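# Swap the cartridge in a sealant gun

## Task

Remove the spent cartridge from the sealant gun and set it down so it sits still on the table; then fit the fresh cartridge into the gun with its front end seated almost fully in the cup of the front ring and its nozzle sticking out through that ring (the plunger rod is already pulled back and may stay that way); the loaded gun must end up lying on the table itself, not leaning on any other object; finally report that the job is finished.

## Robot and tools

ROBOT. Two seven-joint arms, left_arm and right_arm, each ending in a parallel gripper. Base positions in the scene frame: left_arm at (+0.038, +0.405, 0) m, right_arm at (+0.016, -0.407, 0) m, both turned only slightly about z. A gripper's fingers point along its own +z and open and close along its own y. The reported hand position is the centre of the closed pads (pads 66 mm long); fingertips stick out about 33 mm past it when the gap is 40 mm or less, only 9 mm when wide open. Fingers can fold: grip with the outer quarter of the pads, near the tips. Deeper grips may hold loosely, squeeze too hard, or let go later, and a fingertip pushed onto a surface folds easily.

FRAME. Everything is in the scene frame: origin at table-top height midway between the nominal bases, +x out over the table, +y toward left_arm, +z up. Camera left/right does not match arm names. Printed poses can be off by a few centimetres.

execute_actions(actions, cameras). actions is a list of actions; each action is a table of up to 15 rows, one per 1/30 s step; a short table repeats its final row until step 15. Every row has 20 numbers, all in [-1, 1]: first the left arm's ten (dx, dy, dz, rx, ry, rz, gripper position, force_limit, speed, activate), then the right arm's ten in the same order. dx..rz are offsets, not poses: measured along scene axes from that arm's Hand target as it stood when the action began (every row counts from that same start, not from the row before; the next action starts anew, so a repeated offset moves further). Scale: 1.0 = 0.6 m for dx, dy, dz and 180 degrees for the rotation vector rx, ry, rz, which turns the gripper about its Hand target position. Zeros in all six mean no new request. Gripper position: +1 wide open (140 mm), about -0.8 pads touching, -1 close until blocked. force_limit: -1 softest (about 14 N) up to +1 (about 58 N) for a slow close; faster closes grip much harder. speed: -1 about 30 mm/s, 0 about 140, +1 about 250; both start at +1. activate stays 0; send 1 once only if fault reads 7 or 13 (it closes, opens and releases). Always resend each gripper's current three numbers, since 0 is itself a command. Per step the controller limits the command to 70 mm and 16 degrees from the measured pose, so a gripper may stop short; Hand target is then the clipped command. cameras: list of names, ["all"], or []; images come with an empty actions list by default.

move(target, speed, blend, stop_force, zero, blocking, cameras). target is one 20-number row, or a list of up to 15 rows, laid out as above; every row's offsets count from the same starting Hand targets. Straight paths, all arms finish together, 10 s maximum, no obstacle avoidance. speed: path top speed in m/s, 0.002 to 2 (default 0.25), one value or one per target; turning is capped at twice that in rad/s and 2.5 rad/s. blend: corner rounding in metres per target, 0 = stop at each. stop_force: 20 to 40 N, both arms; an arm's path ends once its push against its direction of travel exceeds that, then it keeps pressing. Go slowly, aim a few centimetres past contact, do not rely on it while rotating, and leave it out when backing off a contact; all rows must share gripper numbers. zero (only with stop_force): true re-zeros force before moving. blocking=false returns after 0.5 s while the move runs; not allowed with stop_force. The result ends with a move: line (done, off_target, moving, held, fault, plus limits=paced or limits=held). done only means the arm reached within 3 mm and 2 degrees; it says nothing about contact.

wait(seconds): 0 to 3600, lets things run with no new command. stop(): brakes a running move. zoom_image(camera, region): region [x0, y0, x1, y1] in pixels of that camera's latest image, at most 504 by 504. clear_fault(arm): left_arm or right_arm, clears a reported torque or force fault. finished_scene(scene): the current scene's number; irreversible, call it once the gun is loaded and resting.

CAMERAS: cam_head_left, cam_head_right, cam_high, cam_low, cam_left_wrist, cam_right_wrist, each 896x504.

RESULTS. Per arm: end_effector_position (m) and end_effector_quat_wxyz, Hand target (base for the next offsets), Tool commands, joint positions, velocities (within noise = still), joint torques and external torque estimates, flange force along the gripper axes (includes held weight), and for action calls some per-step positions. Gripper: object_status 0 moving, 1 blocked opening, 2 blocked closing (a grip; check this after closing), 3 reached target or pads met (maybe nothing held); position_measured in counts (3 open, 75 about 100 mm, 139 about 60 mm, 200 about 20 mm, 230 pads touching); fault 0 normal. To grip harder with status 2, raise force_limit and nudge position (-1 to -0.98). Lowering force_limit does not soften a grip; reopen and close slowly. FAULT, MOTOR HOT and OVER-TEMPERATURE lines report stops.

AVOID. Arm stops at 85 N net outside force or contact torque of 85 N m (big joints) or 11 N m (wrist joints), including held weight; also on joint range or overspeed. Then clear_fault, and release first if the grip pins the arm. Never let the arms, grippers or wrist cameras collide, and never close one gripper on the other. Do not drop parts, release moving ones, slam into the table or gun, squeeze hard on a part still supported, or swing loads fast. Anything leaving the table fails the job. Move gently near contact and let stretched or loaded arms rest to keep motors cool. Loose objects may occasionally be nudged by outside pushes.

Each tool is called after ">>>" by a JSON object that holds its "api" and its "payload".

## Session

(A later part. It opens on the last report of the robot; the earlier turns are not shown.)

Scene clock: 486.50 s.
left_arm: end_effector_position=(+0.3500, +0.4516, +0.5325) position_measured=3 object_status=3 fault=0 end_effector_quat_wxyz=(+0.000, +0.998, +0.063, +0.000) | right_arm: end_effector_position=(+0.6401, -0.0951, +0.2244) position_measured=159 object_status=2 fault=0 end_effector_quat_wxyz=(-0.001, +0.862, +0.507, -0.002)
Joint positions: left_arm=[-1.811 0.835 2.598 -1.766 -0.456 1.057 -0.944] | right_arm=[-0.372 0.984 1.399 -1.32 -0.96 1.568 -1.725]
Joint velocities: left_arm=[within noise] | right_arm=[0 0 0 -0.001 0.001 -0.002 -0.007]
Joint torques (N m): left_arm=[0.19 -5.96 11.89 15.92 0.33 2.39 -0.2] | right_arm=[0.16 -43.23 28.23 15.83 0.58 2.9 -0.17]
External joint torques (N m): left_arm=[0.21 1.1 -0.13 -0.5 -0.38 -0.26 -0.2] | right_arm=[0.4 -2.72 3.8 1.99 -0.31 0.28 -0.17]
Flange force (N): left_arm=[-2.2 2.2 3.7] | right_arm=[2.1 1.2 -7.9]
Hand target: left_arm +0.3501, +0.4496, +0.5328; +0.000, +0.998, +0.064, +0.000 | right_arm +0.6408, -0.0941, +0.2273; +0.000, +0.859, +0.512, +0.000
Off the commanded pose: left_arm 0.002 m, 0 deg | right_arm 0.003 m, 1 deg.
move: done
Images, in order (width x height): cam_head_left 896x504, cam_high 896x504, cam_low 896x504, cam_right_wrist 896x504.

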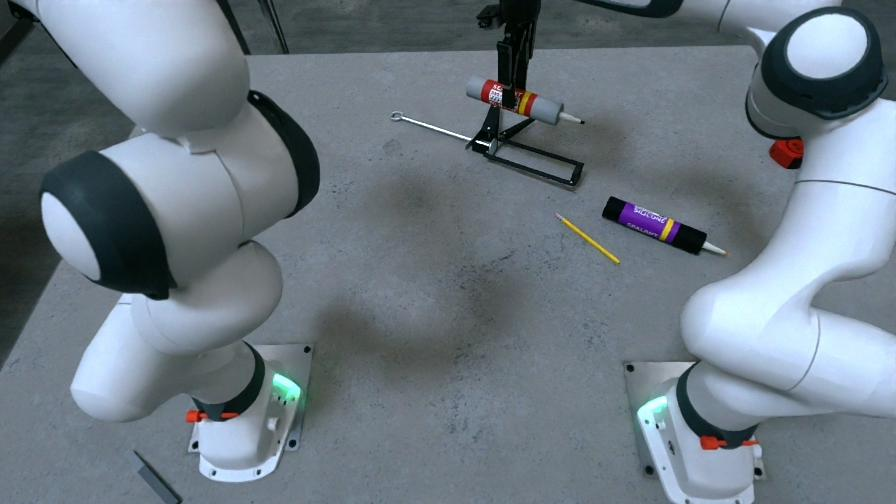

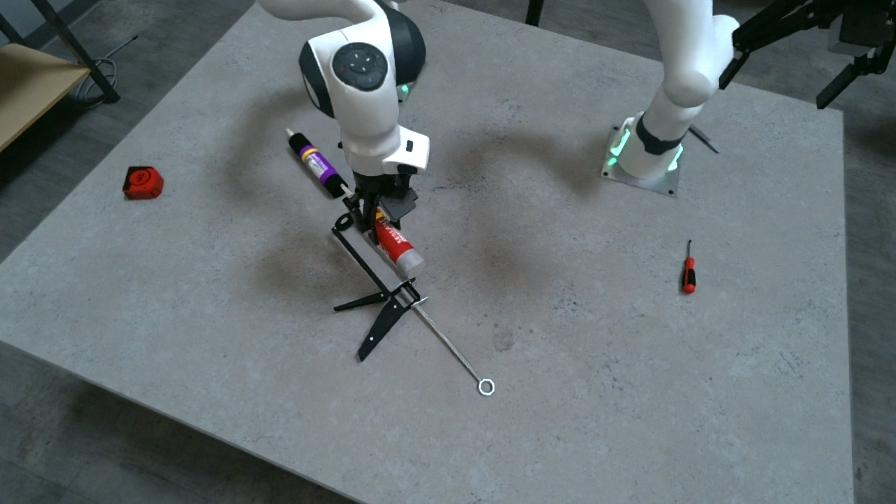

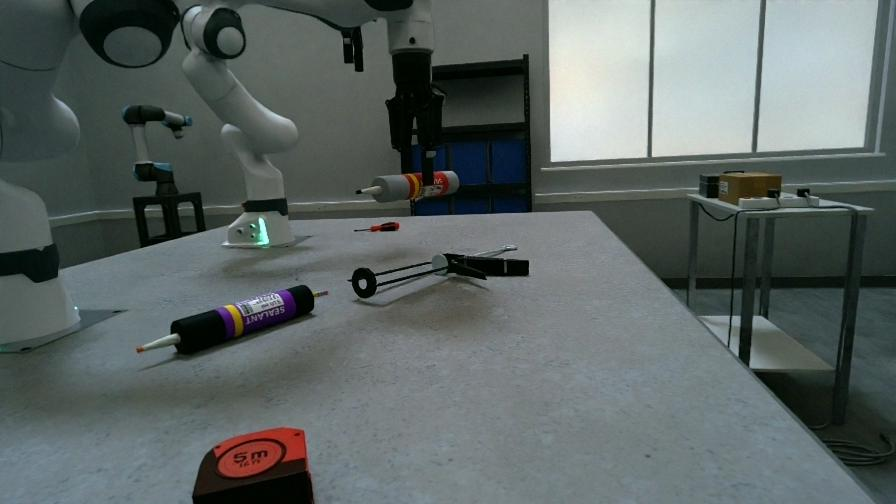

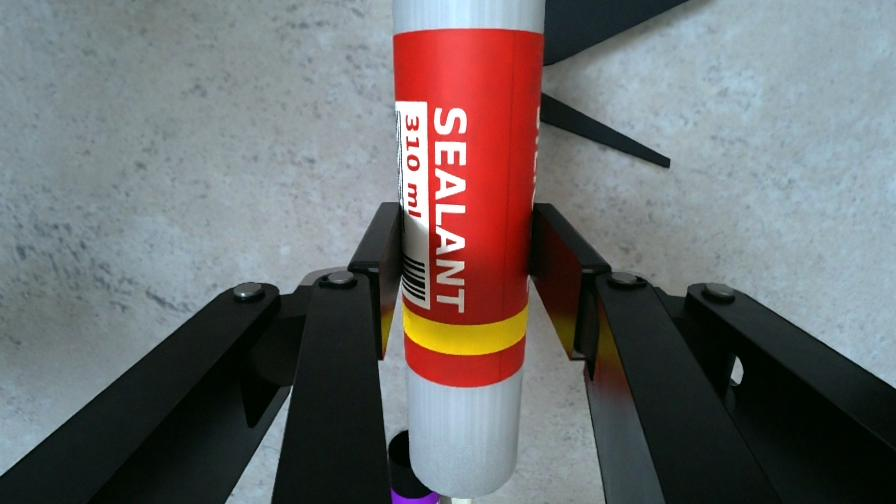

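>>> {"api": "move", "payload": {"target": [0,0,0,0,0,0,1,1,1,0, 0.0095,0.0148,-0.1455,0.0781,-0.0425,0,-1,-0.3,-1,0], "speed": 0.12, "cameras": ["cam_low","cam_right_wrist","cam_head_left","cam_high","cam_head_right"]}}

>>> {"api": "zoom_image", "payload": {"camera": "cam_low", "region": [330, 190, 490, 310]}}

>>> {"api": "zoom_image", "payload": {"camera": "cam_high", "region": [310, 180, 450, 310]}}

>>> {"api": "zoom_image", "payload": {"camera": "cam_head_left", "region": [460, 60, 620, 200]}}

>>> {"api": "zoom_image", "payload": {"camera": "cam_head_right", "region": [460, 60, 620, 200]}}

Scene clock: 511.30 s.
left_arm: end_effector_position=(+0.3500, +0.4516, +0.5325) position_measured=3 object_status=3 fault=0 end_effector_quat_wxyz=(+0.000, +0.998, +0.063, +0.000) | right_arm: end_effector_position=(+0.6443, -0.0880, +0.1360) position_measured=159 object_status=2 fault=0 end_effector_quat_wxyz=(-0.070, +0.850, +0.510, +0.114)
Joint positions: left_arm=[-1.811 0.835 2.598 -1.766 -0.456 1.057 -0.944] | right_arm=[-0.679 1.13 1.447 -1.752 -1.132 2.026 -1.639]
Joint velocities: left_arm=[within noise] | right_arm=[-0.001 -0.001 -0.001 -0.001 0 0.003 0.006]
Joint torques (N m): left_arm=[0.13 -5.91 11.85 15.97 0.31 2.38 -0.15] | right_arm=[-0.44 -35.81 34.03 11.62 0.55 4.17 0.52]
External joint torques (N m): left_arm=[0.18 1.06 -0.28 -0.5 -0.4 -0.27 -0.15] | right_arm=[-0.46 -2.34 4.3 0.82 -0.35 0.93 0.52]
Flange force (N): left_arm=[-1.9 2.1 3.7] | right_arm=[-2.6 -3.9 -7.9]
Hand target: left_arm +0.3501, +0.4496, +0.5328; +0.000, +0.998, +0.064, +0.000 | right_arm +0.6465, -0.0853, +0.1400; -0.071, +0.851, +0.507, +0.120
Off the commanded pose: left_arm 0.002 m, 0 deg | right_arm 0.005 m, 1 deg.
move: off_target (right_arm)
Images, in order (width x height): cam_head_left 896x504, cam_head_right 896x504, cam_high 896x504, cam_low 896x504, cam_right_wrist 896x504.

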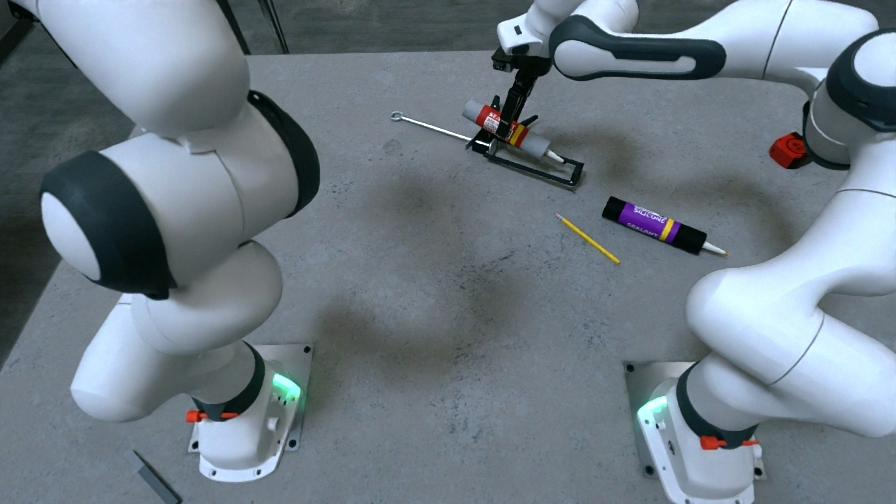

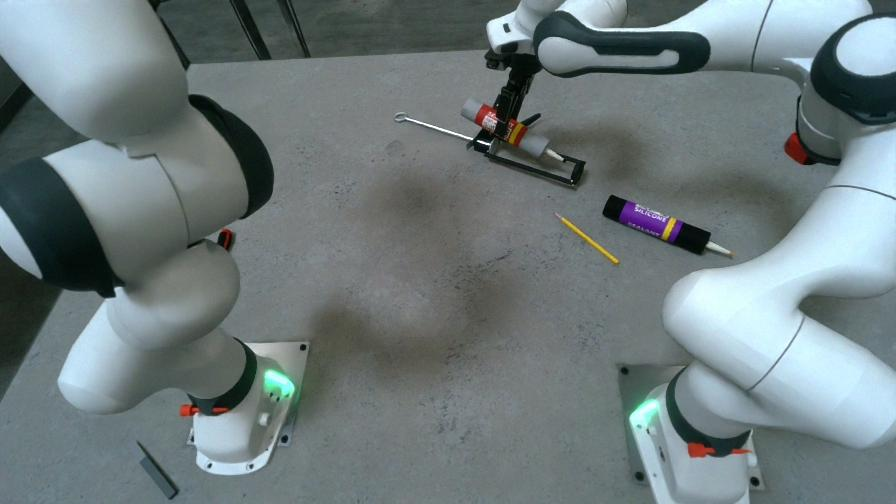

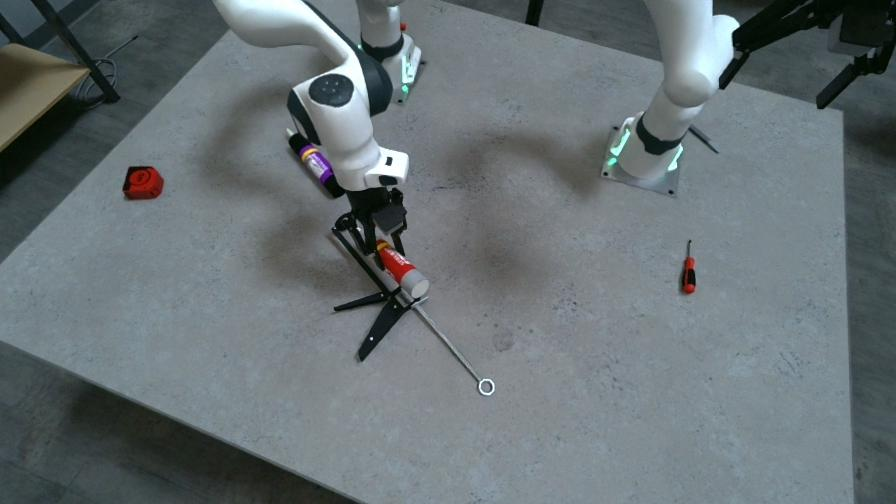

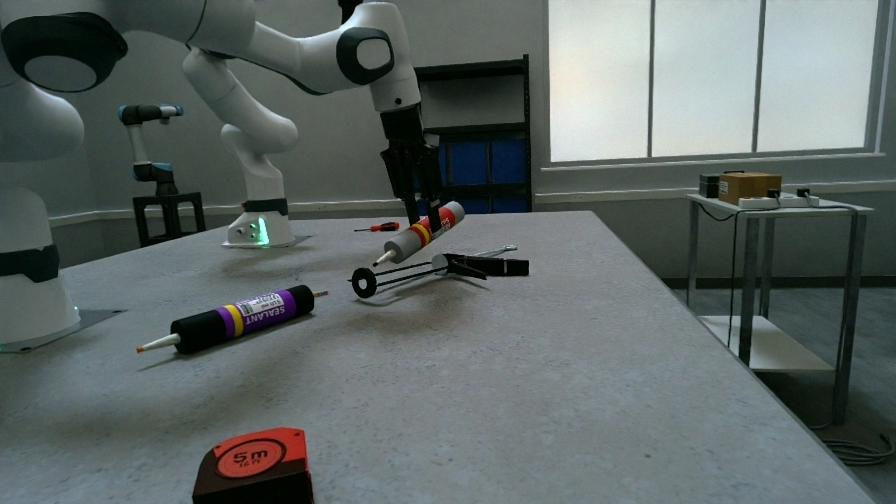

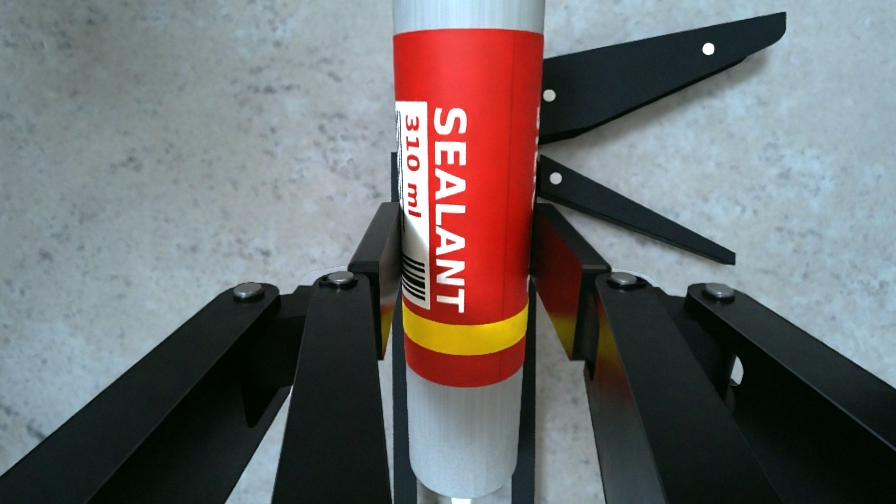

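Scaled by 3.150 from the camera's image (finer frame: 1280x720).

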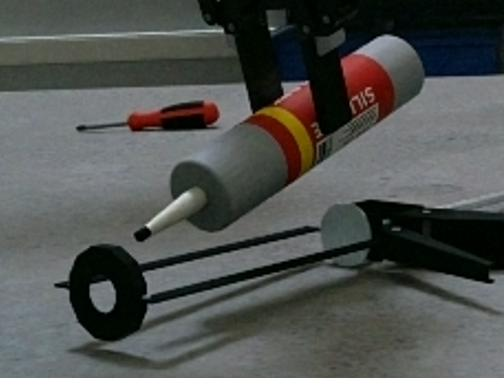

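Scaled by 3.600 from the camera's image (finer frame: 1280x720).

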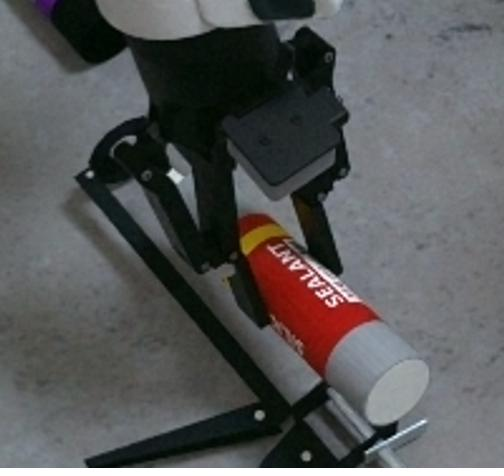

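Scaled by 3.150 from the camera's image (finer frame: 1280x720).

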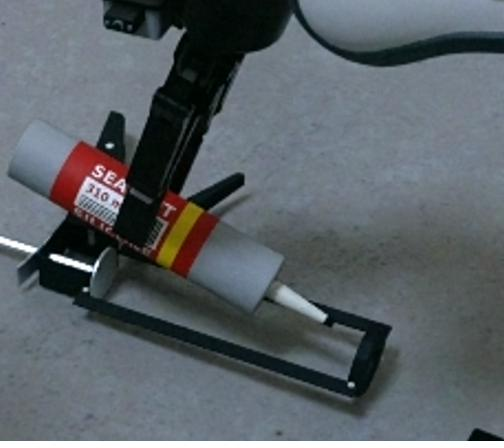

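Scaled by 3.150 from the camera's image (finer frame: 1280x720).

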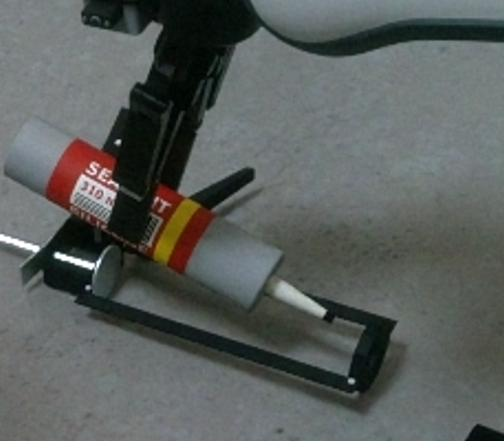

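>>> {"api": "move", "payload": {"target": [0,0,0,0,0,0,1,1,1,0, -0.0033,-0.0045,-0.04,0,0,0,-1,-0.3,-1,0], "speed": 0.1, "cameras": ["cam_low","cam_right_wrist","cam_head_left","cam_head_right"]}}

>>> {"api": "zoom_image", "payload": {"camera": "cam_low", "region": [330, 220, 460, 310]}}

>>> {"api": "zoom_image", "payload": {"camera": "cam_head_left", "region": [500, 110, 610, 200]}}

>>> {"api": "zoom_image", "payload": {"camera": "cam_head_right", "region": [500, 110, 610, 200]}}

Scene clock: 527.03 s.
left_arm: end_effector_position=(+0.3500, +0.4516, +0.5325) position_measured=3 object_status=3 fault=0 end_effector_quat_wxyz=(+0.000, +0.998, +0.063, +0.000) | right_arm: end_effector_position=(+0.6421, -0.0905, +0.1119) position_measured=159 object_status=2 fault=0 end_effector_quat_wxyz=(-0.070, +0.850, +0.510, +0.114)
Joint positions: left_arm=[-1.811 0.835 2.598 -1.766 -0.456 1.057 -0.944] | right_arm=[-0.683 1.15 1.415 -1.777 -1.163 2.062 -1.628]
Joint velocities: left_arm=[within noise] | right_arm=[-0.002 -0.001 0 0.001 0 0.005 0.004]
Joint torques (N m): left_arm=[0.17 -5.97 11.85 15.94 0.32 2.38 -0.2] | right_arm=[-0.58 -35.92 34.27 11.06 0.55 4.08 0.43]
External joint torques (N m): left_arm=[0.16 1.11 -0.31 -0.45 -0.4 -0.27 -0.2] | right_arm=[-0.41 -2.42 4.49 0.7 -0.32 0.86 0.42]
Flange force (N): left_arm=[-1.8 2.3 3.6] | right_arm=[-2.4 -3.8 -8.5]
Hand target: left_arm +0.3501, +0.4496, +0.5328; +0.000, +0.998, +0.064, +0.000 | right_arm +0.6445, -0.0880, +0.1160; -0.071, +0.851, +0.507, +0.120
Off the commanded pose: left_arm 0.002 m, 0 deg | right_arm 0.005 m, 1 deg.
move: off_target (right_arm)
Images, in order (width x height): cam_head_left 896x504, cam_head_right 896x504, cam_low 896x504, cam_right_wrist 896x504.

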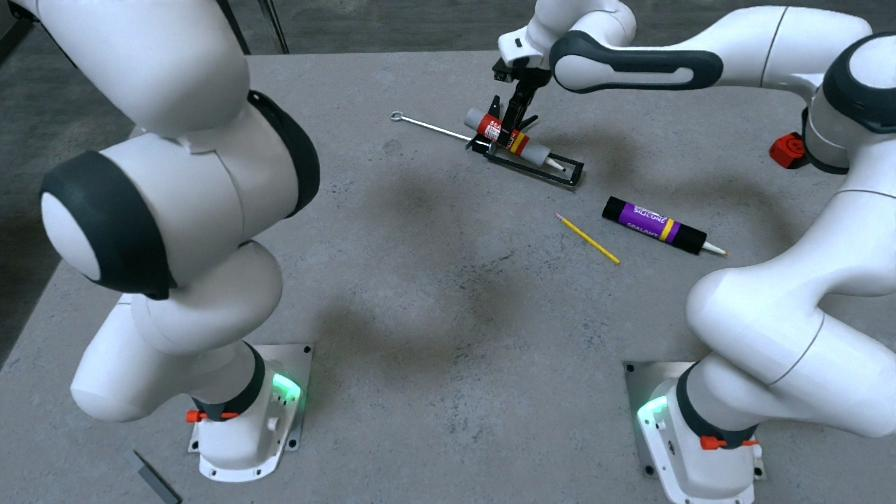

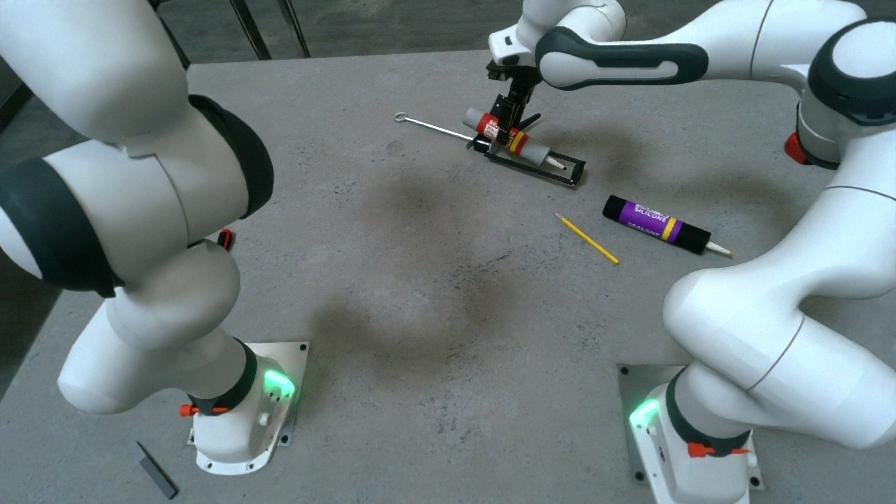

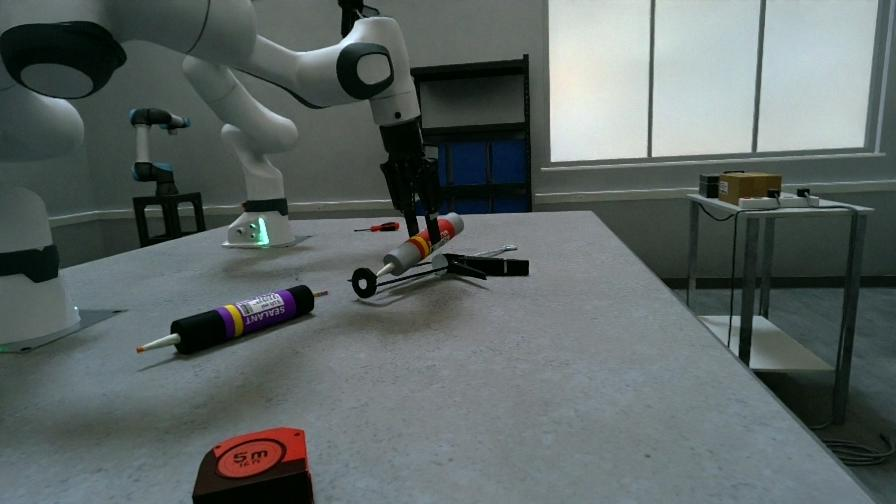

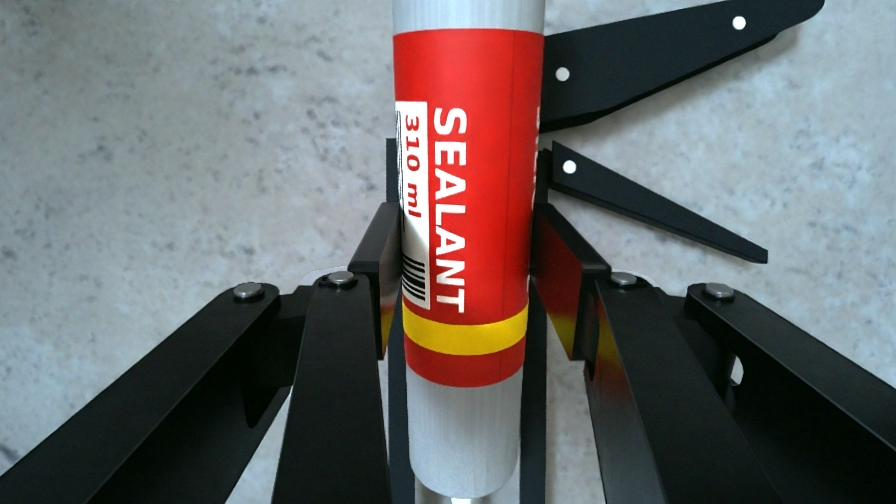

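Scaled by 3.877 from the camera's image (finer frame: 1280x720).

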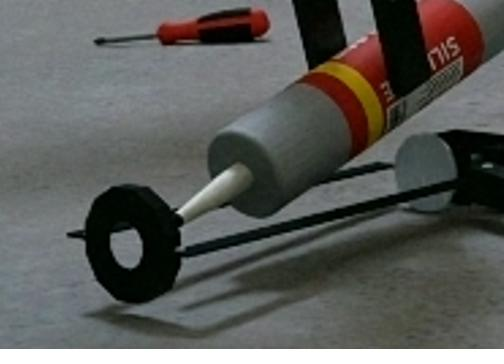

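Scaled by 4.582 from the camera's image (finer frame: 1280x720).

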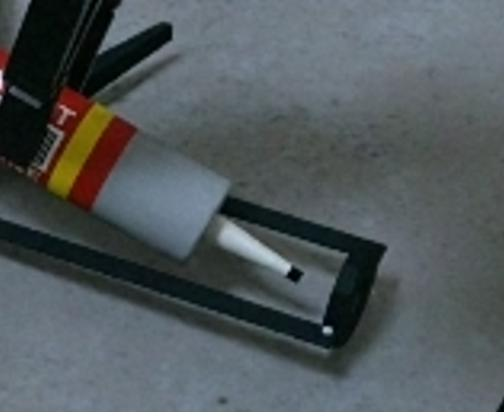

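Scaled by 4.582 from the camera's image (finer frame: 1280x720).

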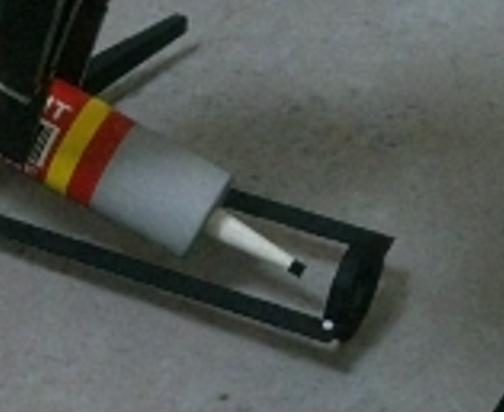

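>>> {"api": "execute_actions", "payload": {"actions": [[[0,0,0,0,0,0,1,1,1,0, 0,0,0,0,0,0,-1,-0.3,-1,0]]], "cameras": ["cam_right_wrist","cam_head_left"]}}

>>> {"api": "zoom_image", "payload": {"camera": "cam_right_wrist", "region": [360, 360, 580, 504]}}

>>> {"api": "zoom_image", "payload": {"camera": "cam_right_wrist", "region": [360, 100, 580, 260]}}

>>> {"api": "zoom_image", "payload": {"camera": "cam_head_left", "region": [540, 140, 600, 200]}}

Scene clock: 582.93 s.
left_arm: end_effector_position=(+0.3500, +0.4516, +0.5325) position_measured=3 object_status=3 fault=0 end_effector_quat_wxyz=(+0.000, +0.998, +0.063, +0.000) | right_arm: end_effector_position=(+0.6422, -0.0903, +0.1120) position_measured=159 object_status=2 fault=0 end_effector_quat_wxyz=(-0.070, +0.850, +0.509, +0.114)
Joint positions: left_arm=[-1.811 0.835 2.598 -1.766 -0.456 1.057 -0.944] | right_arm=[-0.683 1.15 1.415 -1.777 -1.163 2.063 -1.626]
Joint torques (N m): left_arm=[0.19 -5.94 11.87 15.9 0.32 2.39 -0.15] | right_arm=[-0.54 -36.07 34.34 11.12 0.55 4.19 0.36]
External joint torques (N m): left_arm=[0.2 1.16 -0.17 -0.46 -0.38 -0.25 -0.15] | right_arm=[-0.42 -2.56 4.49 0.78 -0.33 0.96 0.36]
Flange force (N): left_arm=[-2.2 2.2 3.8] | right_arm=[-2.3 -3.6 -8.6]
Hand target: left_arm +0.3501, +0.4496, +0.5328; +0.000, +0.998, +0.064, +0.000 | right_arm +0.6445, -0.0880, +0.1160; -0.071, +0.851, +0.507, +0.120
Off the commanded pose: left_arm 0.002 m, 0 deg | right_arm 0.005 m, 1 deg.
Step readings (end_effector_position of left_arm | right_arm):
0: (+0.3500, +0.4516, +0.5325) | (+0.6422, -0.0903, +0.1120)
1: (+0.3500, +0.4516, +0.5325) | (+0.6422, -0.0903, +0.1120)
2: (+0.3500, +0.4516, +0.5325) | (+0.6422, -0.0903, +0.1120)
4: (+0.3500, +0.4516, +0.5325) | (+0.6422, -0.0903, +0.1120)
8: (+0.3500, +0.4516, +0.5325) | (+0.6422, -0.0903, +0.1120)
15: (+0.3500, +0.4516, +0.5325) | (+0.6422, -0.0903, +0.1120)
Images, in order (width x height): cam_head_left 896x504, cam_right_wrist 896x504.

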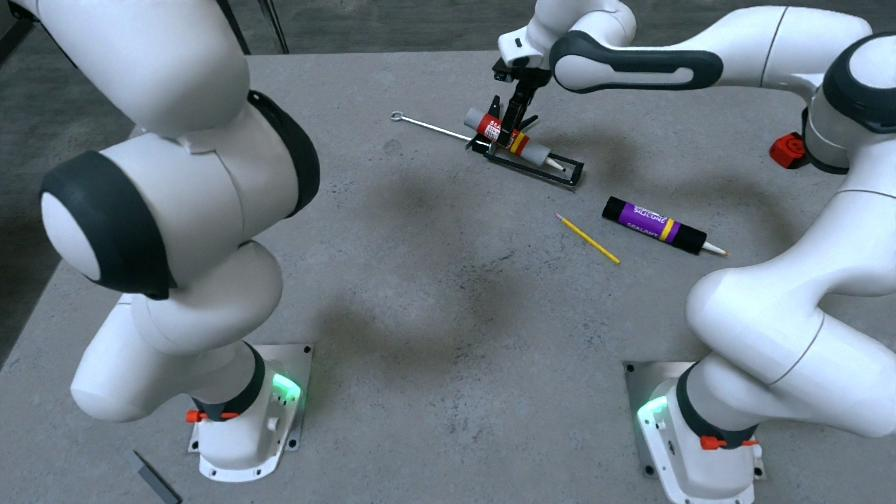

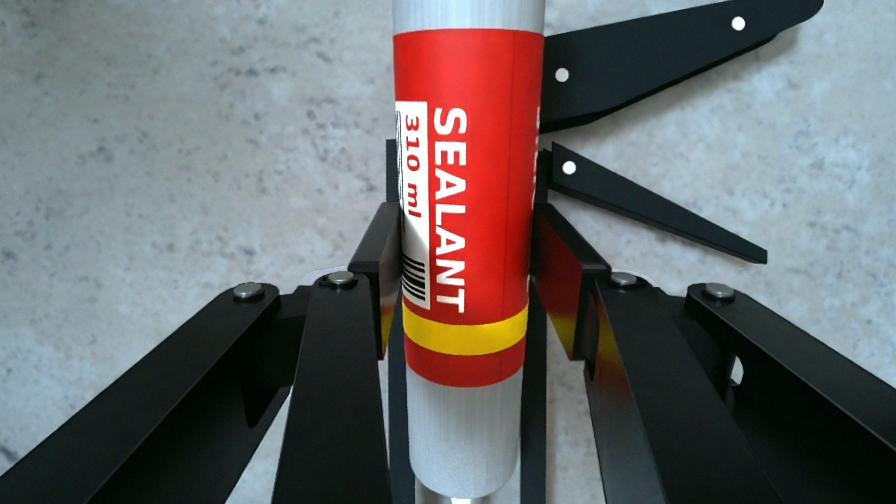

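Scaled by 2.291 from the camera's image (finer frame: 1280x720).

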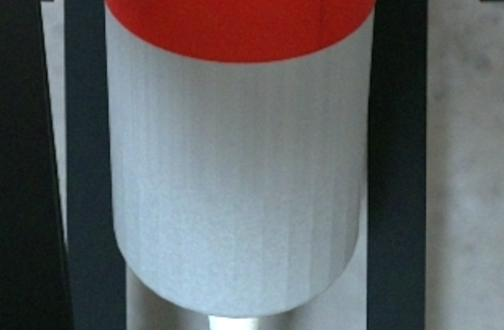

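Scaled by 2.291 from the camera's image (finer frame: 1280x720).

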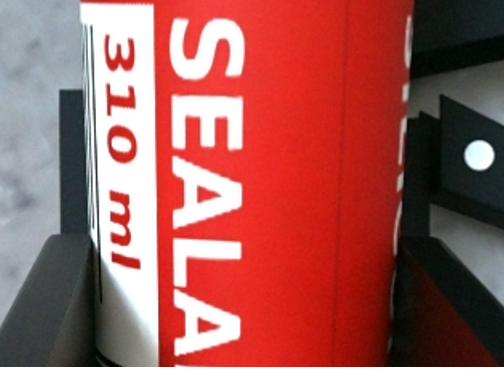

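Scaled by 8.400 from the camera's image (finer frame: 1280x720).

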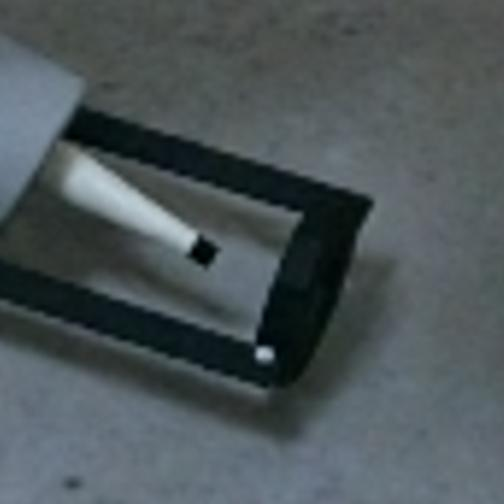

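>>> {"api": "execute_actions", "payload": {"actions": [[[0,0,0,0,0,0,1,1,1,0, 0,0,0,0,0,0,-1,-0.3,-1,0]]], "cameras": ["cam_low"]}}

>>> {"api": "zoom_image", "payload": {"camera": "cam_low", "region": [345, 245, 415, 305]}}

Scene clock: 592.90 s.
left_arm: end_effector_position=(+0.3500, +0.4516, +0.5325) position_measured=3 object_status=3 fault=0 end_effector_quat_wxyz=(+0.000, +0.998, +0.063, +0.000) | right_arm: end_effector_position=(+0.6422, -0.0903, +0.1120) position_measured=159 object_status=2 fault=0 end_effector_quat_wxyz=(-0.070, +0.850, +0.509, +0.114)
Joint positions: left_arm=[-1.811 0.835 2.598 -1.766 -0.456 1.057 -0.944] | right_arm=[-0.683 1.15 1.415 -1.777 -1.163 2.063 -1.626]
Joint torques (N m): left_arm=[0.18 -5.94 11.8 15.91 0.32 2.37 -0.2] | right_arm=[-0.62 -36.01 34.25 11.05 0.56 4.19 0.4]
External joint torques (N m): left_arm=[0.24 1.07 -0.21 -0.51 -0.38 -0.27 -0.2] | right_arm=[-0.47 -2.56 4.51 0.71 -0.32 0.97 0.39]
Flange force (N): left_arm=[-2.0 2.1 3.7] | right_arm=[-2.7 -4.0 -8.7]
Hand target: left_arm +0.3501, +0.4496, +0.5328; +0.000, +0.998, +0.064, +0.000 | right_arm +0.6445, -0.0880, +0.1160; -0.071, +0.851, +0.507, +0.120
Off the commanded pose: left_arm 0.002 m, 0 deg | right_arm 0.005 m, 1 deg.
Step readings (end_effector_position of left_arm | right_arm):
0: (+0.3500, +0.4516, +0.5325) | (+0.6422, -0.0903, +0.1120)
1: (+0.3500, +0.4516, +0.5325) | (+0.6422, -0.0903, +0.1120)
2: (+0.3500, +0.4516, +0.5325) | (+0.6422, -0.0903, +0.1120)
4: (+0.3500, +0.4516, +0.5325) | (+0.6422, -0.0903, +0.1120)
8: (+0.3500, +0.4516, +0.5325) | (+0.6422, -0.0903, +0.1120)
15: (+0.3500, +0.4516, +0.5325) | (+0.6422, -0.0903, +0.1120)

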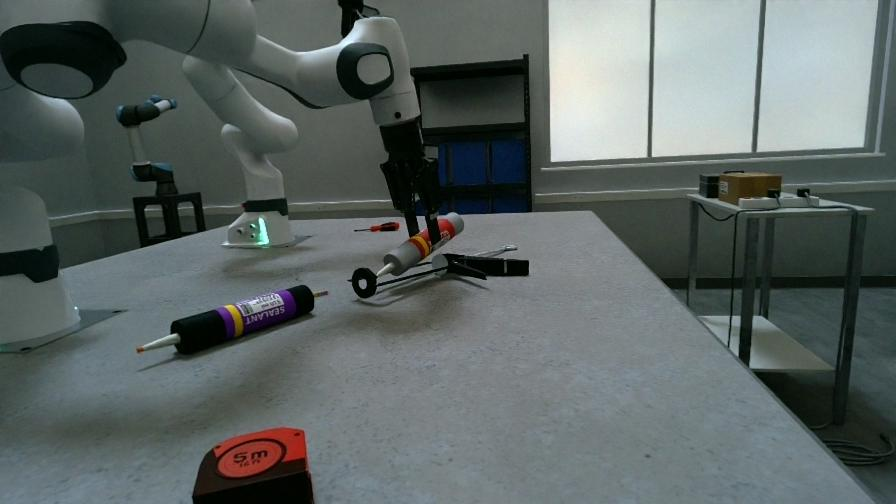

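Scaled by 7.200 from the camera's image (finer frame: 1280x720).

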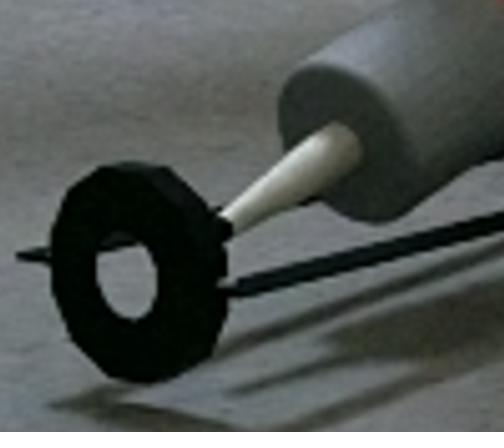

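>>> {"api": "move", "payload": {"target": [0,0,0,0,0,0,1,1,1,0, -0.0102,-0.031,-0.0025,0,0,0,-1,-0.3,-1,0], "speed": 0.06, "cameras": ["cam_low","cam_right_wrist","cam_head_left"]}}

>>> {"api": "zoom_image", "payload": {"camera": "cam_low", "region": [345, 245, 415, 305]}}

>>> {"api": "zoom_image", "payload": {"camera": "cam_head_left", "region": [540, 140, 600, 200]}}

>>> {"api": "zoom_image", "payload": {"camera": "cam_right_wrist", "region": [360, 360, 580, 504]}}

Scene clock: 605.97 s.
left_arm: end_effector_position=(+0.3500, +0.4516, +0.5325) position_measured=3 object_status=3 fault=0 end_effector_quat_wxyz=(+0.000, +0.998, +0.063, +0.000) | right_arm: end_effector_position=(+0.6360, -0.1092, +0.1100) position_measured=159 object_status=2 fault=0 end_effector_quat_wxyz=(-0.070, +0.852, +0.506, +0.114)
Joint positions: left_arm=[-1.811 0.835 2.598 -1.766 -0.456 1.057 -0.944] | right_arm=[-0.744 1.149 1.43 -1.829 -1.169 2.069 -1.626]
Joint velocities: left_arm=[within noise] | right_arm=[0 0 0.002 -0.001 -0.005 0 0.001]
Joint torques (N m): left_arm=[0.18 -5.99 11.93 15.92 0.32 2.38 -0.17] | right_arm=[-0.59 -34.5 34.7 10.61 0.49 4.16 0.16]
External joint torques (N m): left_arm=[0.26 1.11 -0.04 -0.42 -0.38 -0.24 -0.17] | right_arm=[-0.61 -2.47 4.91 0.51 -0.4 0.94 0.16]
Flange force (N): left_arm=[-2.2 2.1 3.5] | right_arm=[-3.7 -4.3 -9.8]
Hand target: left_arm +0.3501, +0.4496, +0.5328; +0.000, +0.998, +0.064, +0.000 | right_arm +0.6384, -0.1066, +0.1145; -0.071, +0.851, +0.507, +0.120
Off the commanded pose: left_arm 0.002 m, 0 deg | right_arm 0.006 m, 1 deg.
move: off_target (right_arm)
Images, in order (width x height): cam_head_left 896x504, cam_low 896x504, cam_right_wrist 896x504.

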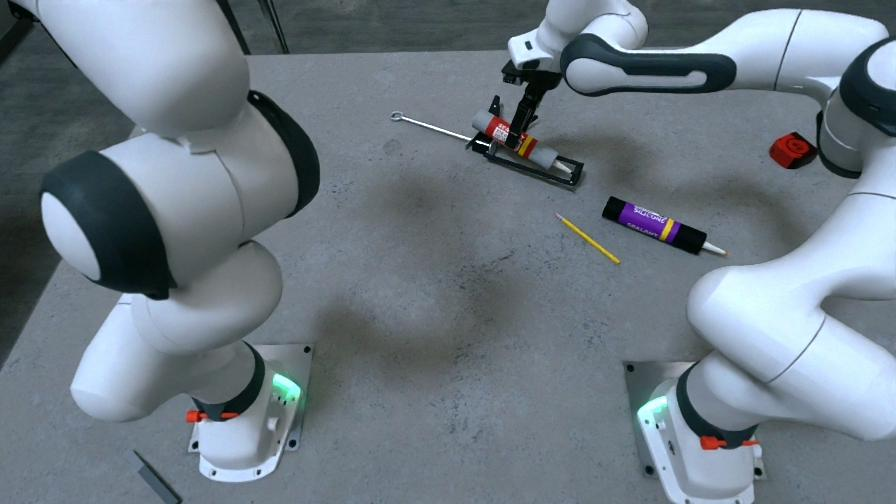

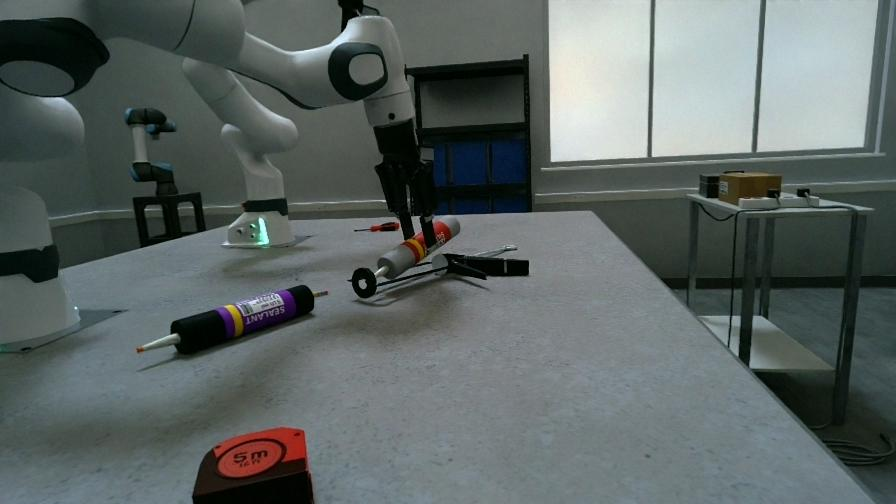

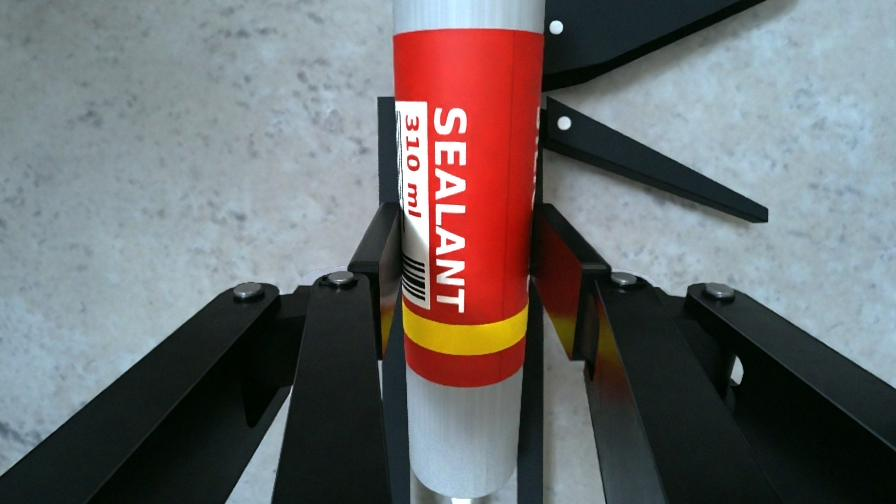

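Scaled by 7.200 from the camera's image (finer frame: 1280x720).

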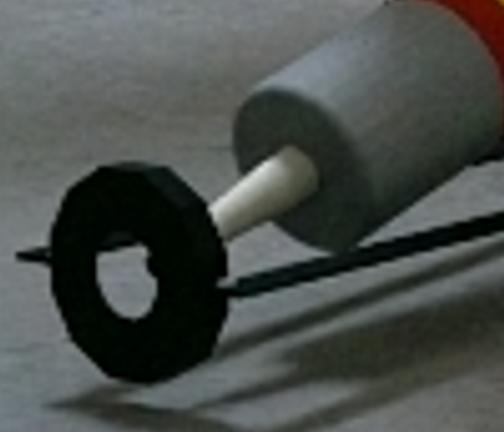

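Scaled by 8.400 from the camera's image (finer frame: 1280x720).

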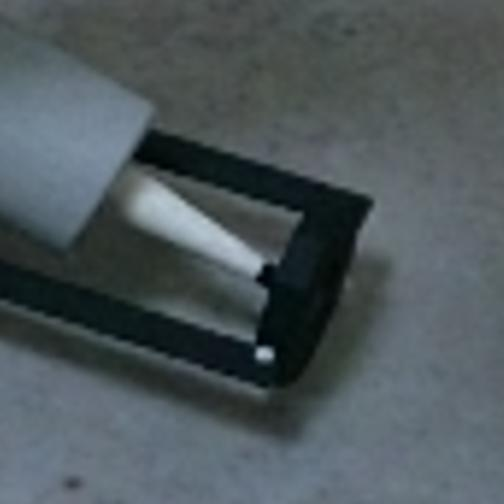

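Scaled by 2.291 from the camera's image (finer frame: 1280x720).

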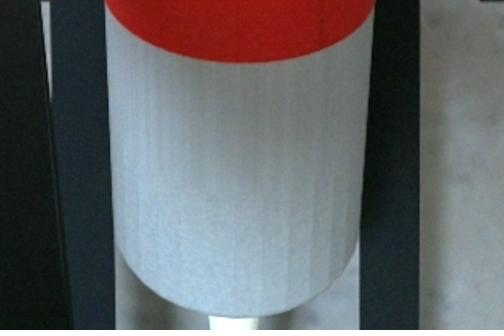

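>>> {"api": "move", "payload": {"target": [0,0,0,0,0,0,1,1,1,0, -0.0115,-0.0211,-0.0065,0,0,0,-1,-0.3,-1,0], "speed": 0.05, "cameras": ["cam_low","cam_right_wrist","cam_head_left"]}}

>>> {"api": "zoom_image", "payload": {"camera": "cam_low", "region": [345, 245, 415, 305]}}

>>> {"api": "zoom_image", "payload": {"camera": "cam_head_left", "region": [540, 140, 600, 200]}}

>>> {"api": "zoom_image", "payload": {"camera": "cam_right_wrist", "region": [360, 360, 580, 504]}}

Scene clock: 614.77 s.
left_arm: end_effector_position=(+0.3500, +0.4516, +0.5325) position_measured=3 object_status=3 fault=0 end_effector_quat_wxyz=(+0.000, +0.998, +0.063, +0.000) | right_arm: end_effector_position=(+0.6292, -0.1220, +0.1064) position_measured=159 object_status=2 fault=0 end_effector_quat_wxyz=(-0.070, +0.852, +0.507, +0.114)
Joint positions: left_arm=[-1.811 0.835 2.598 -1.766 -0.456 1.057 -0.944] | right_arm=[-0.79 1.149 1.438 -1.875 -1.178 2.078 -1.626]
Joint velocities: left_arm=[within noise] | right_arm=[0.001 0 0.004 -0.003 -0.002 0.002 0.001]
Joint torques (N m): left_arm=[0.22 -5.97 11.77 15.94 0.31 2.41 -0.23] | right_arm=[-0.7 -32.77 35.1 10.63 0.58 4.07 0.17]
External joint torques (N m): left_arm=[0.24 1.1 -0.33 -0.48 -0.4 -0.24 -0.23] | right_arm=[-0.51 -1.93 5.47 0.58 -0.29 0.86 0.17]
Flange force (N): left_arm=[-1.6 2.3 3.7] | right_arm=[-2.9 -3.9 -10.6]
Hand target: left_arm +0.3501, +0.4496, +0.5328; +0.000, +0.998, +0.064, +0.000 | right_arm +0.6315, -0.1192, +0.1106; -0.071, +0.851, +0.507, +0.120
Off the commanded pose: left_arm 0.002 m, 0 deg | right_arm 0.006 m, 1 deg.
move: off_target (right_arm)
Images, in order (width x height): cam_head_left 896x504, cam_low 896x504, cam_right_wrist 896x504.

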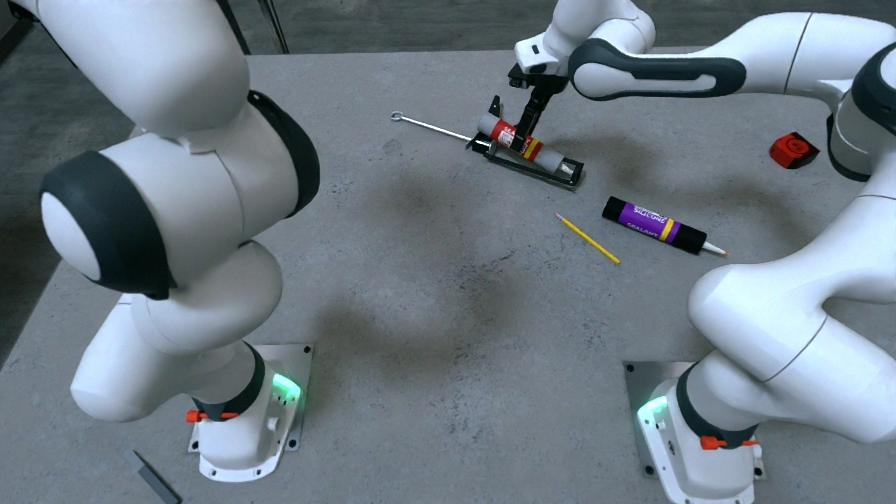

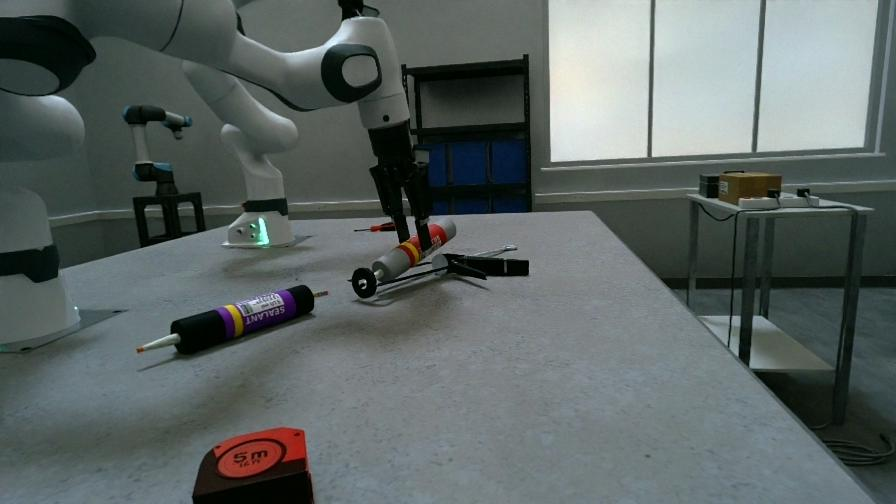

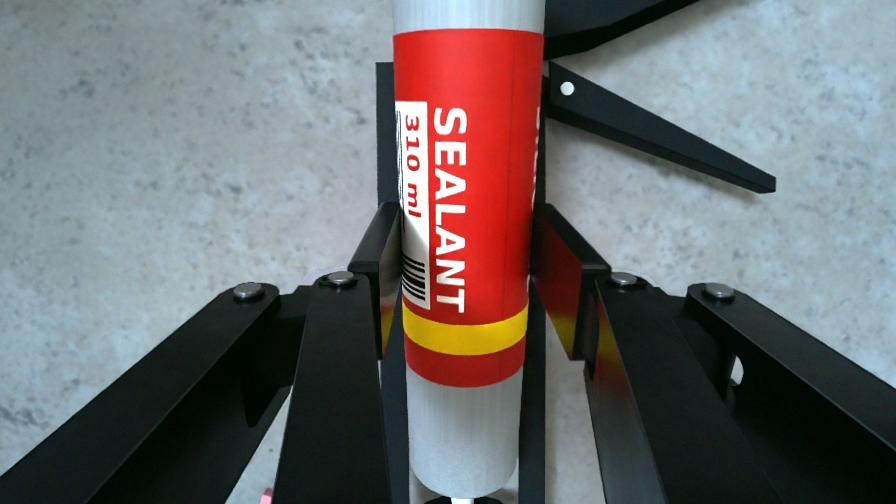

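Scaled by 7.200 from the camera's image (finer frame: 1280x720).

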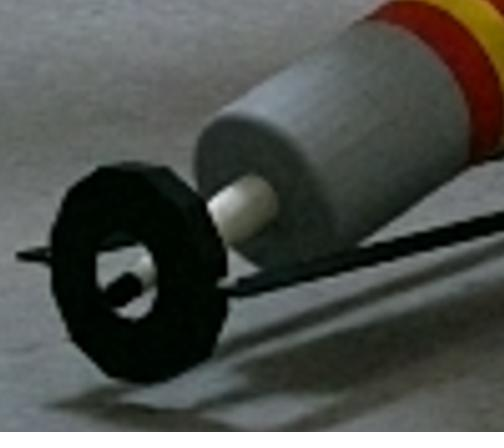

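Scaled by 8.400 from the camera's image (finer frame: 1280x720).

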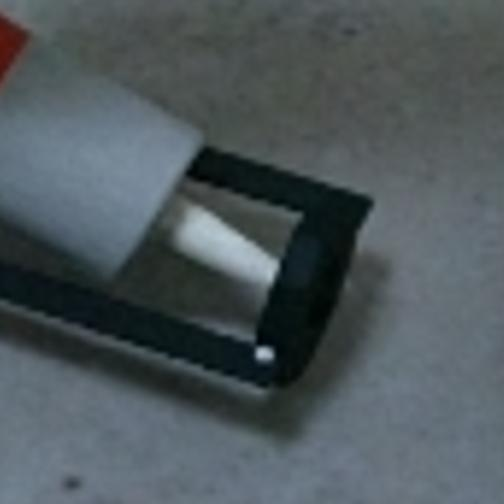

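Scaled by 2.291 from the camera's image (finer frame: 1280x720).

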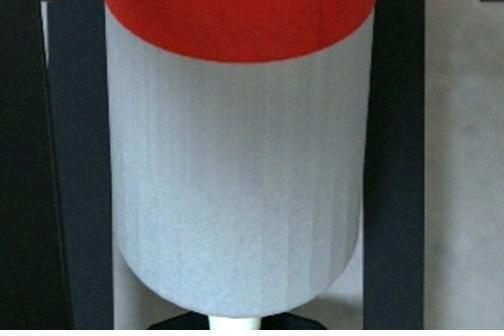

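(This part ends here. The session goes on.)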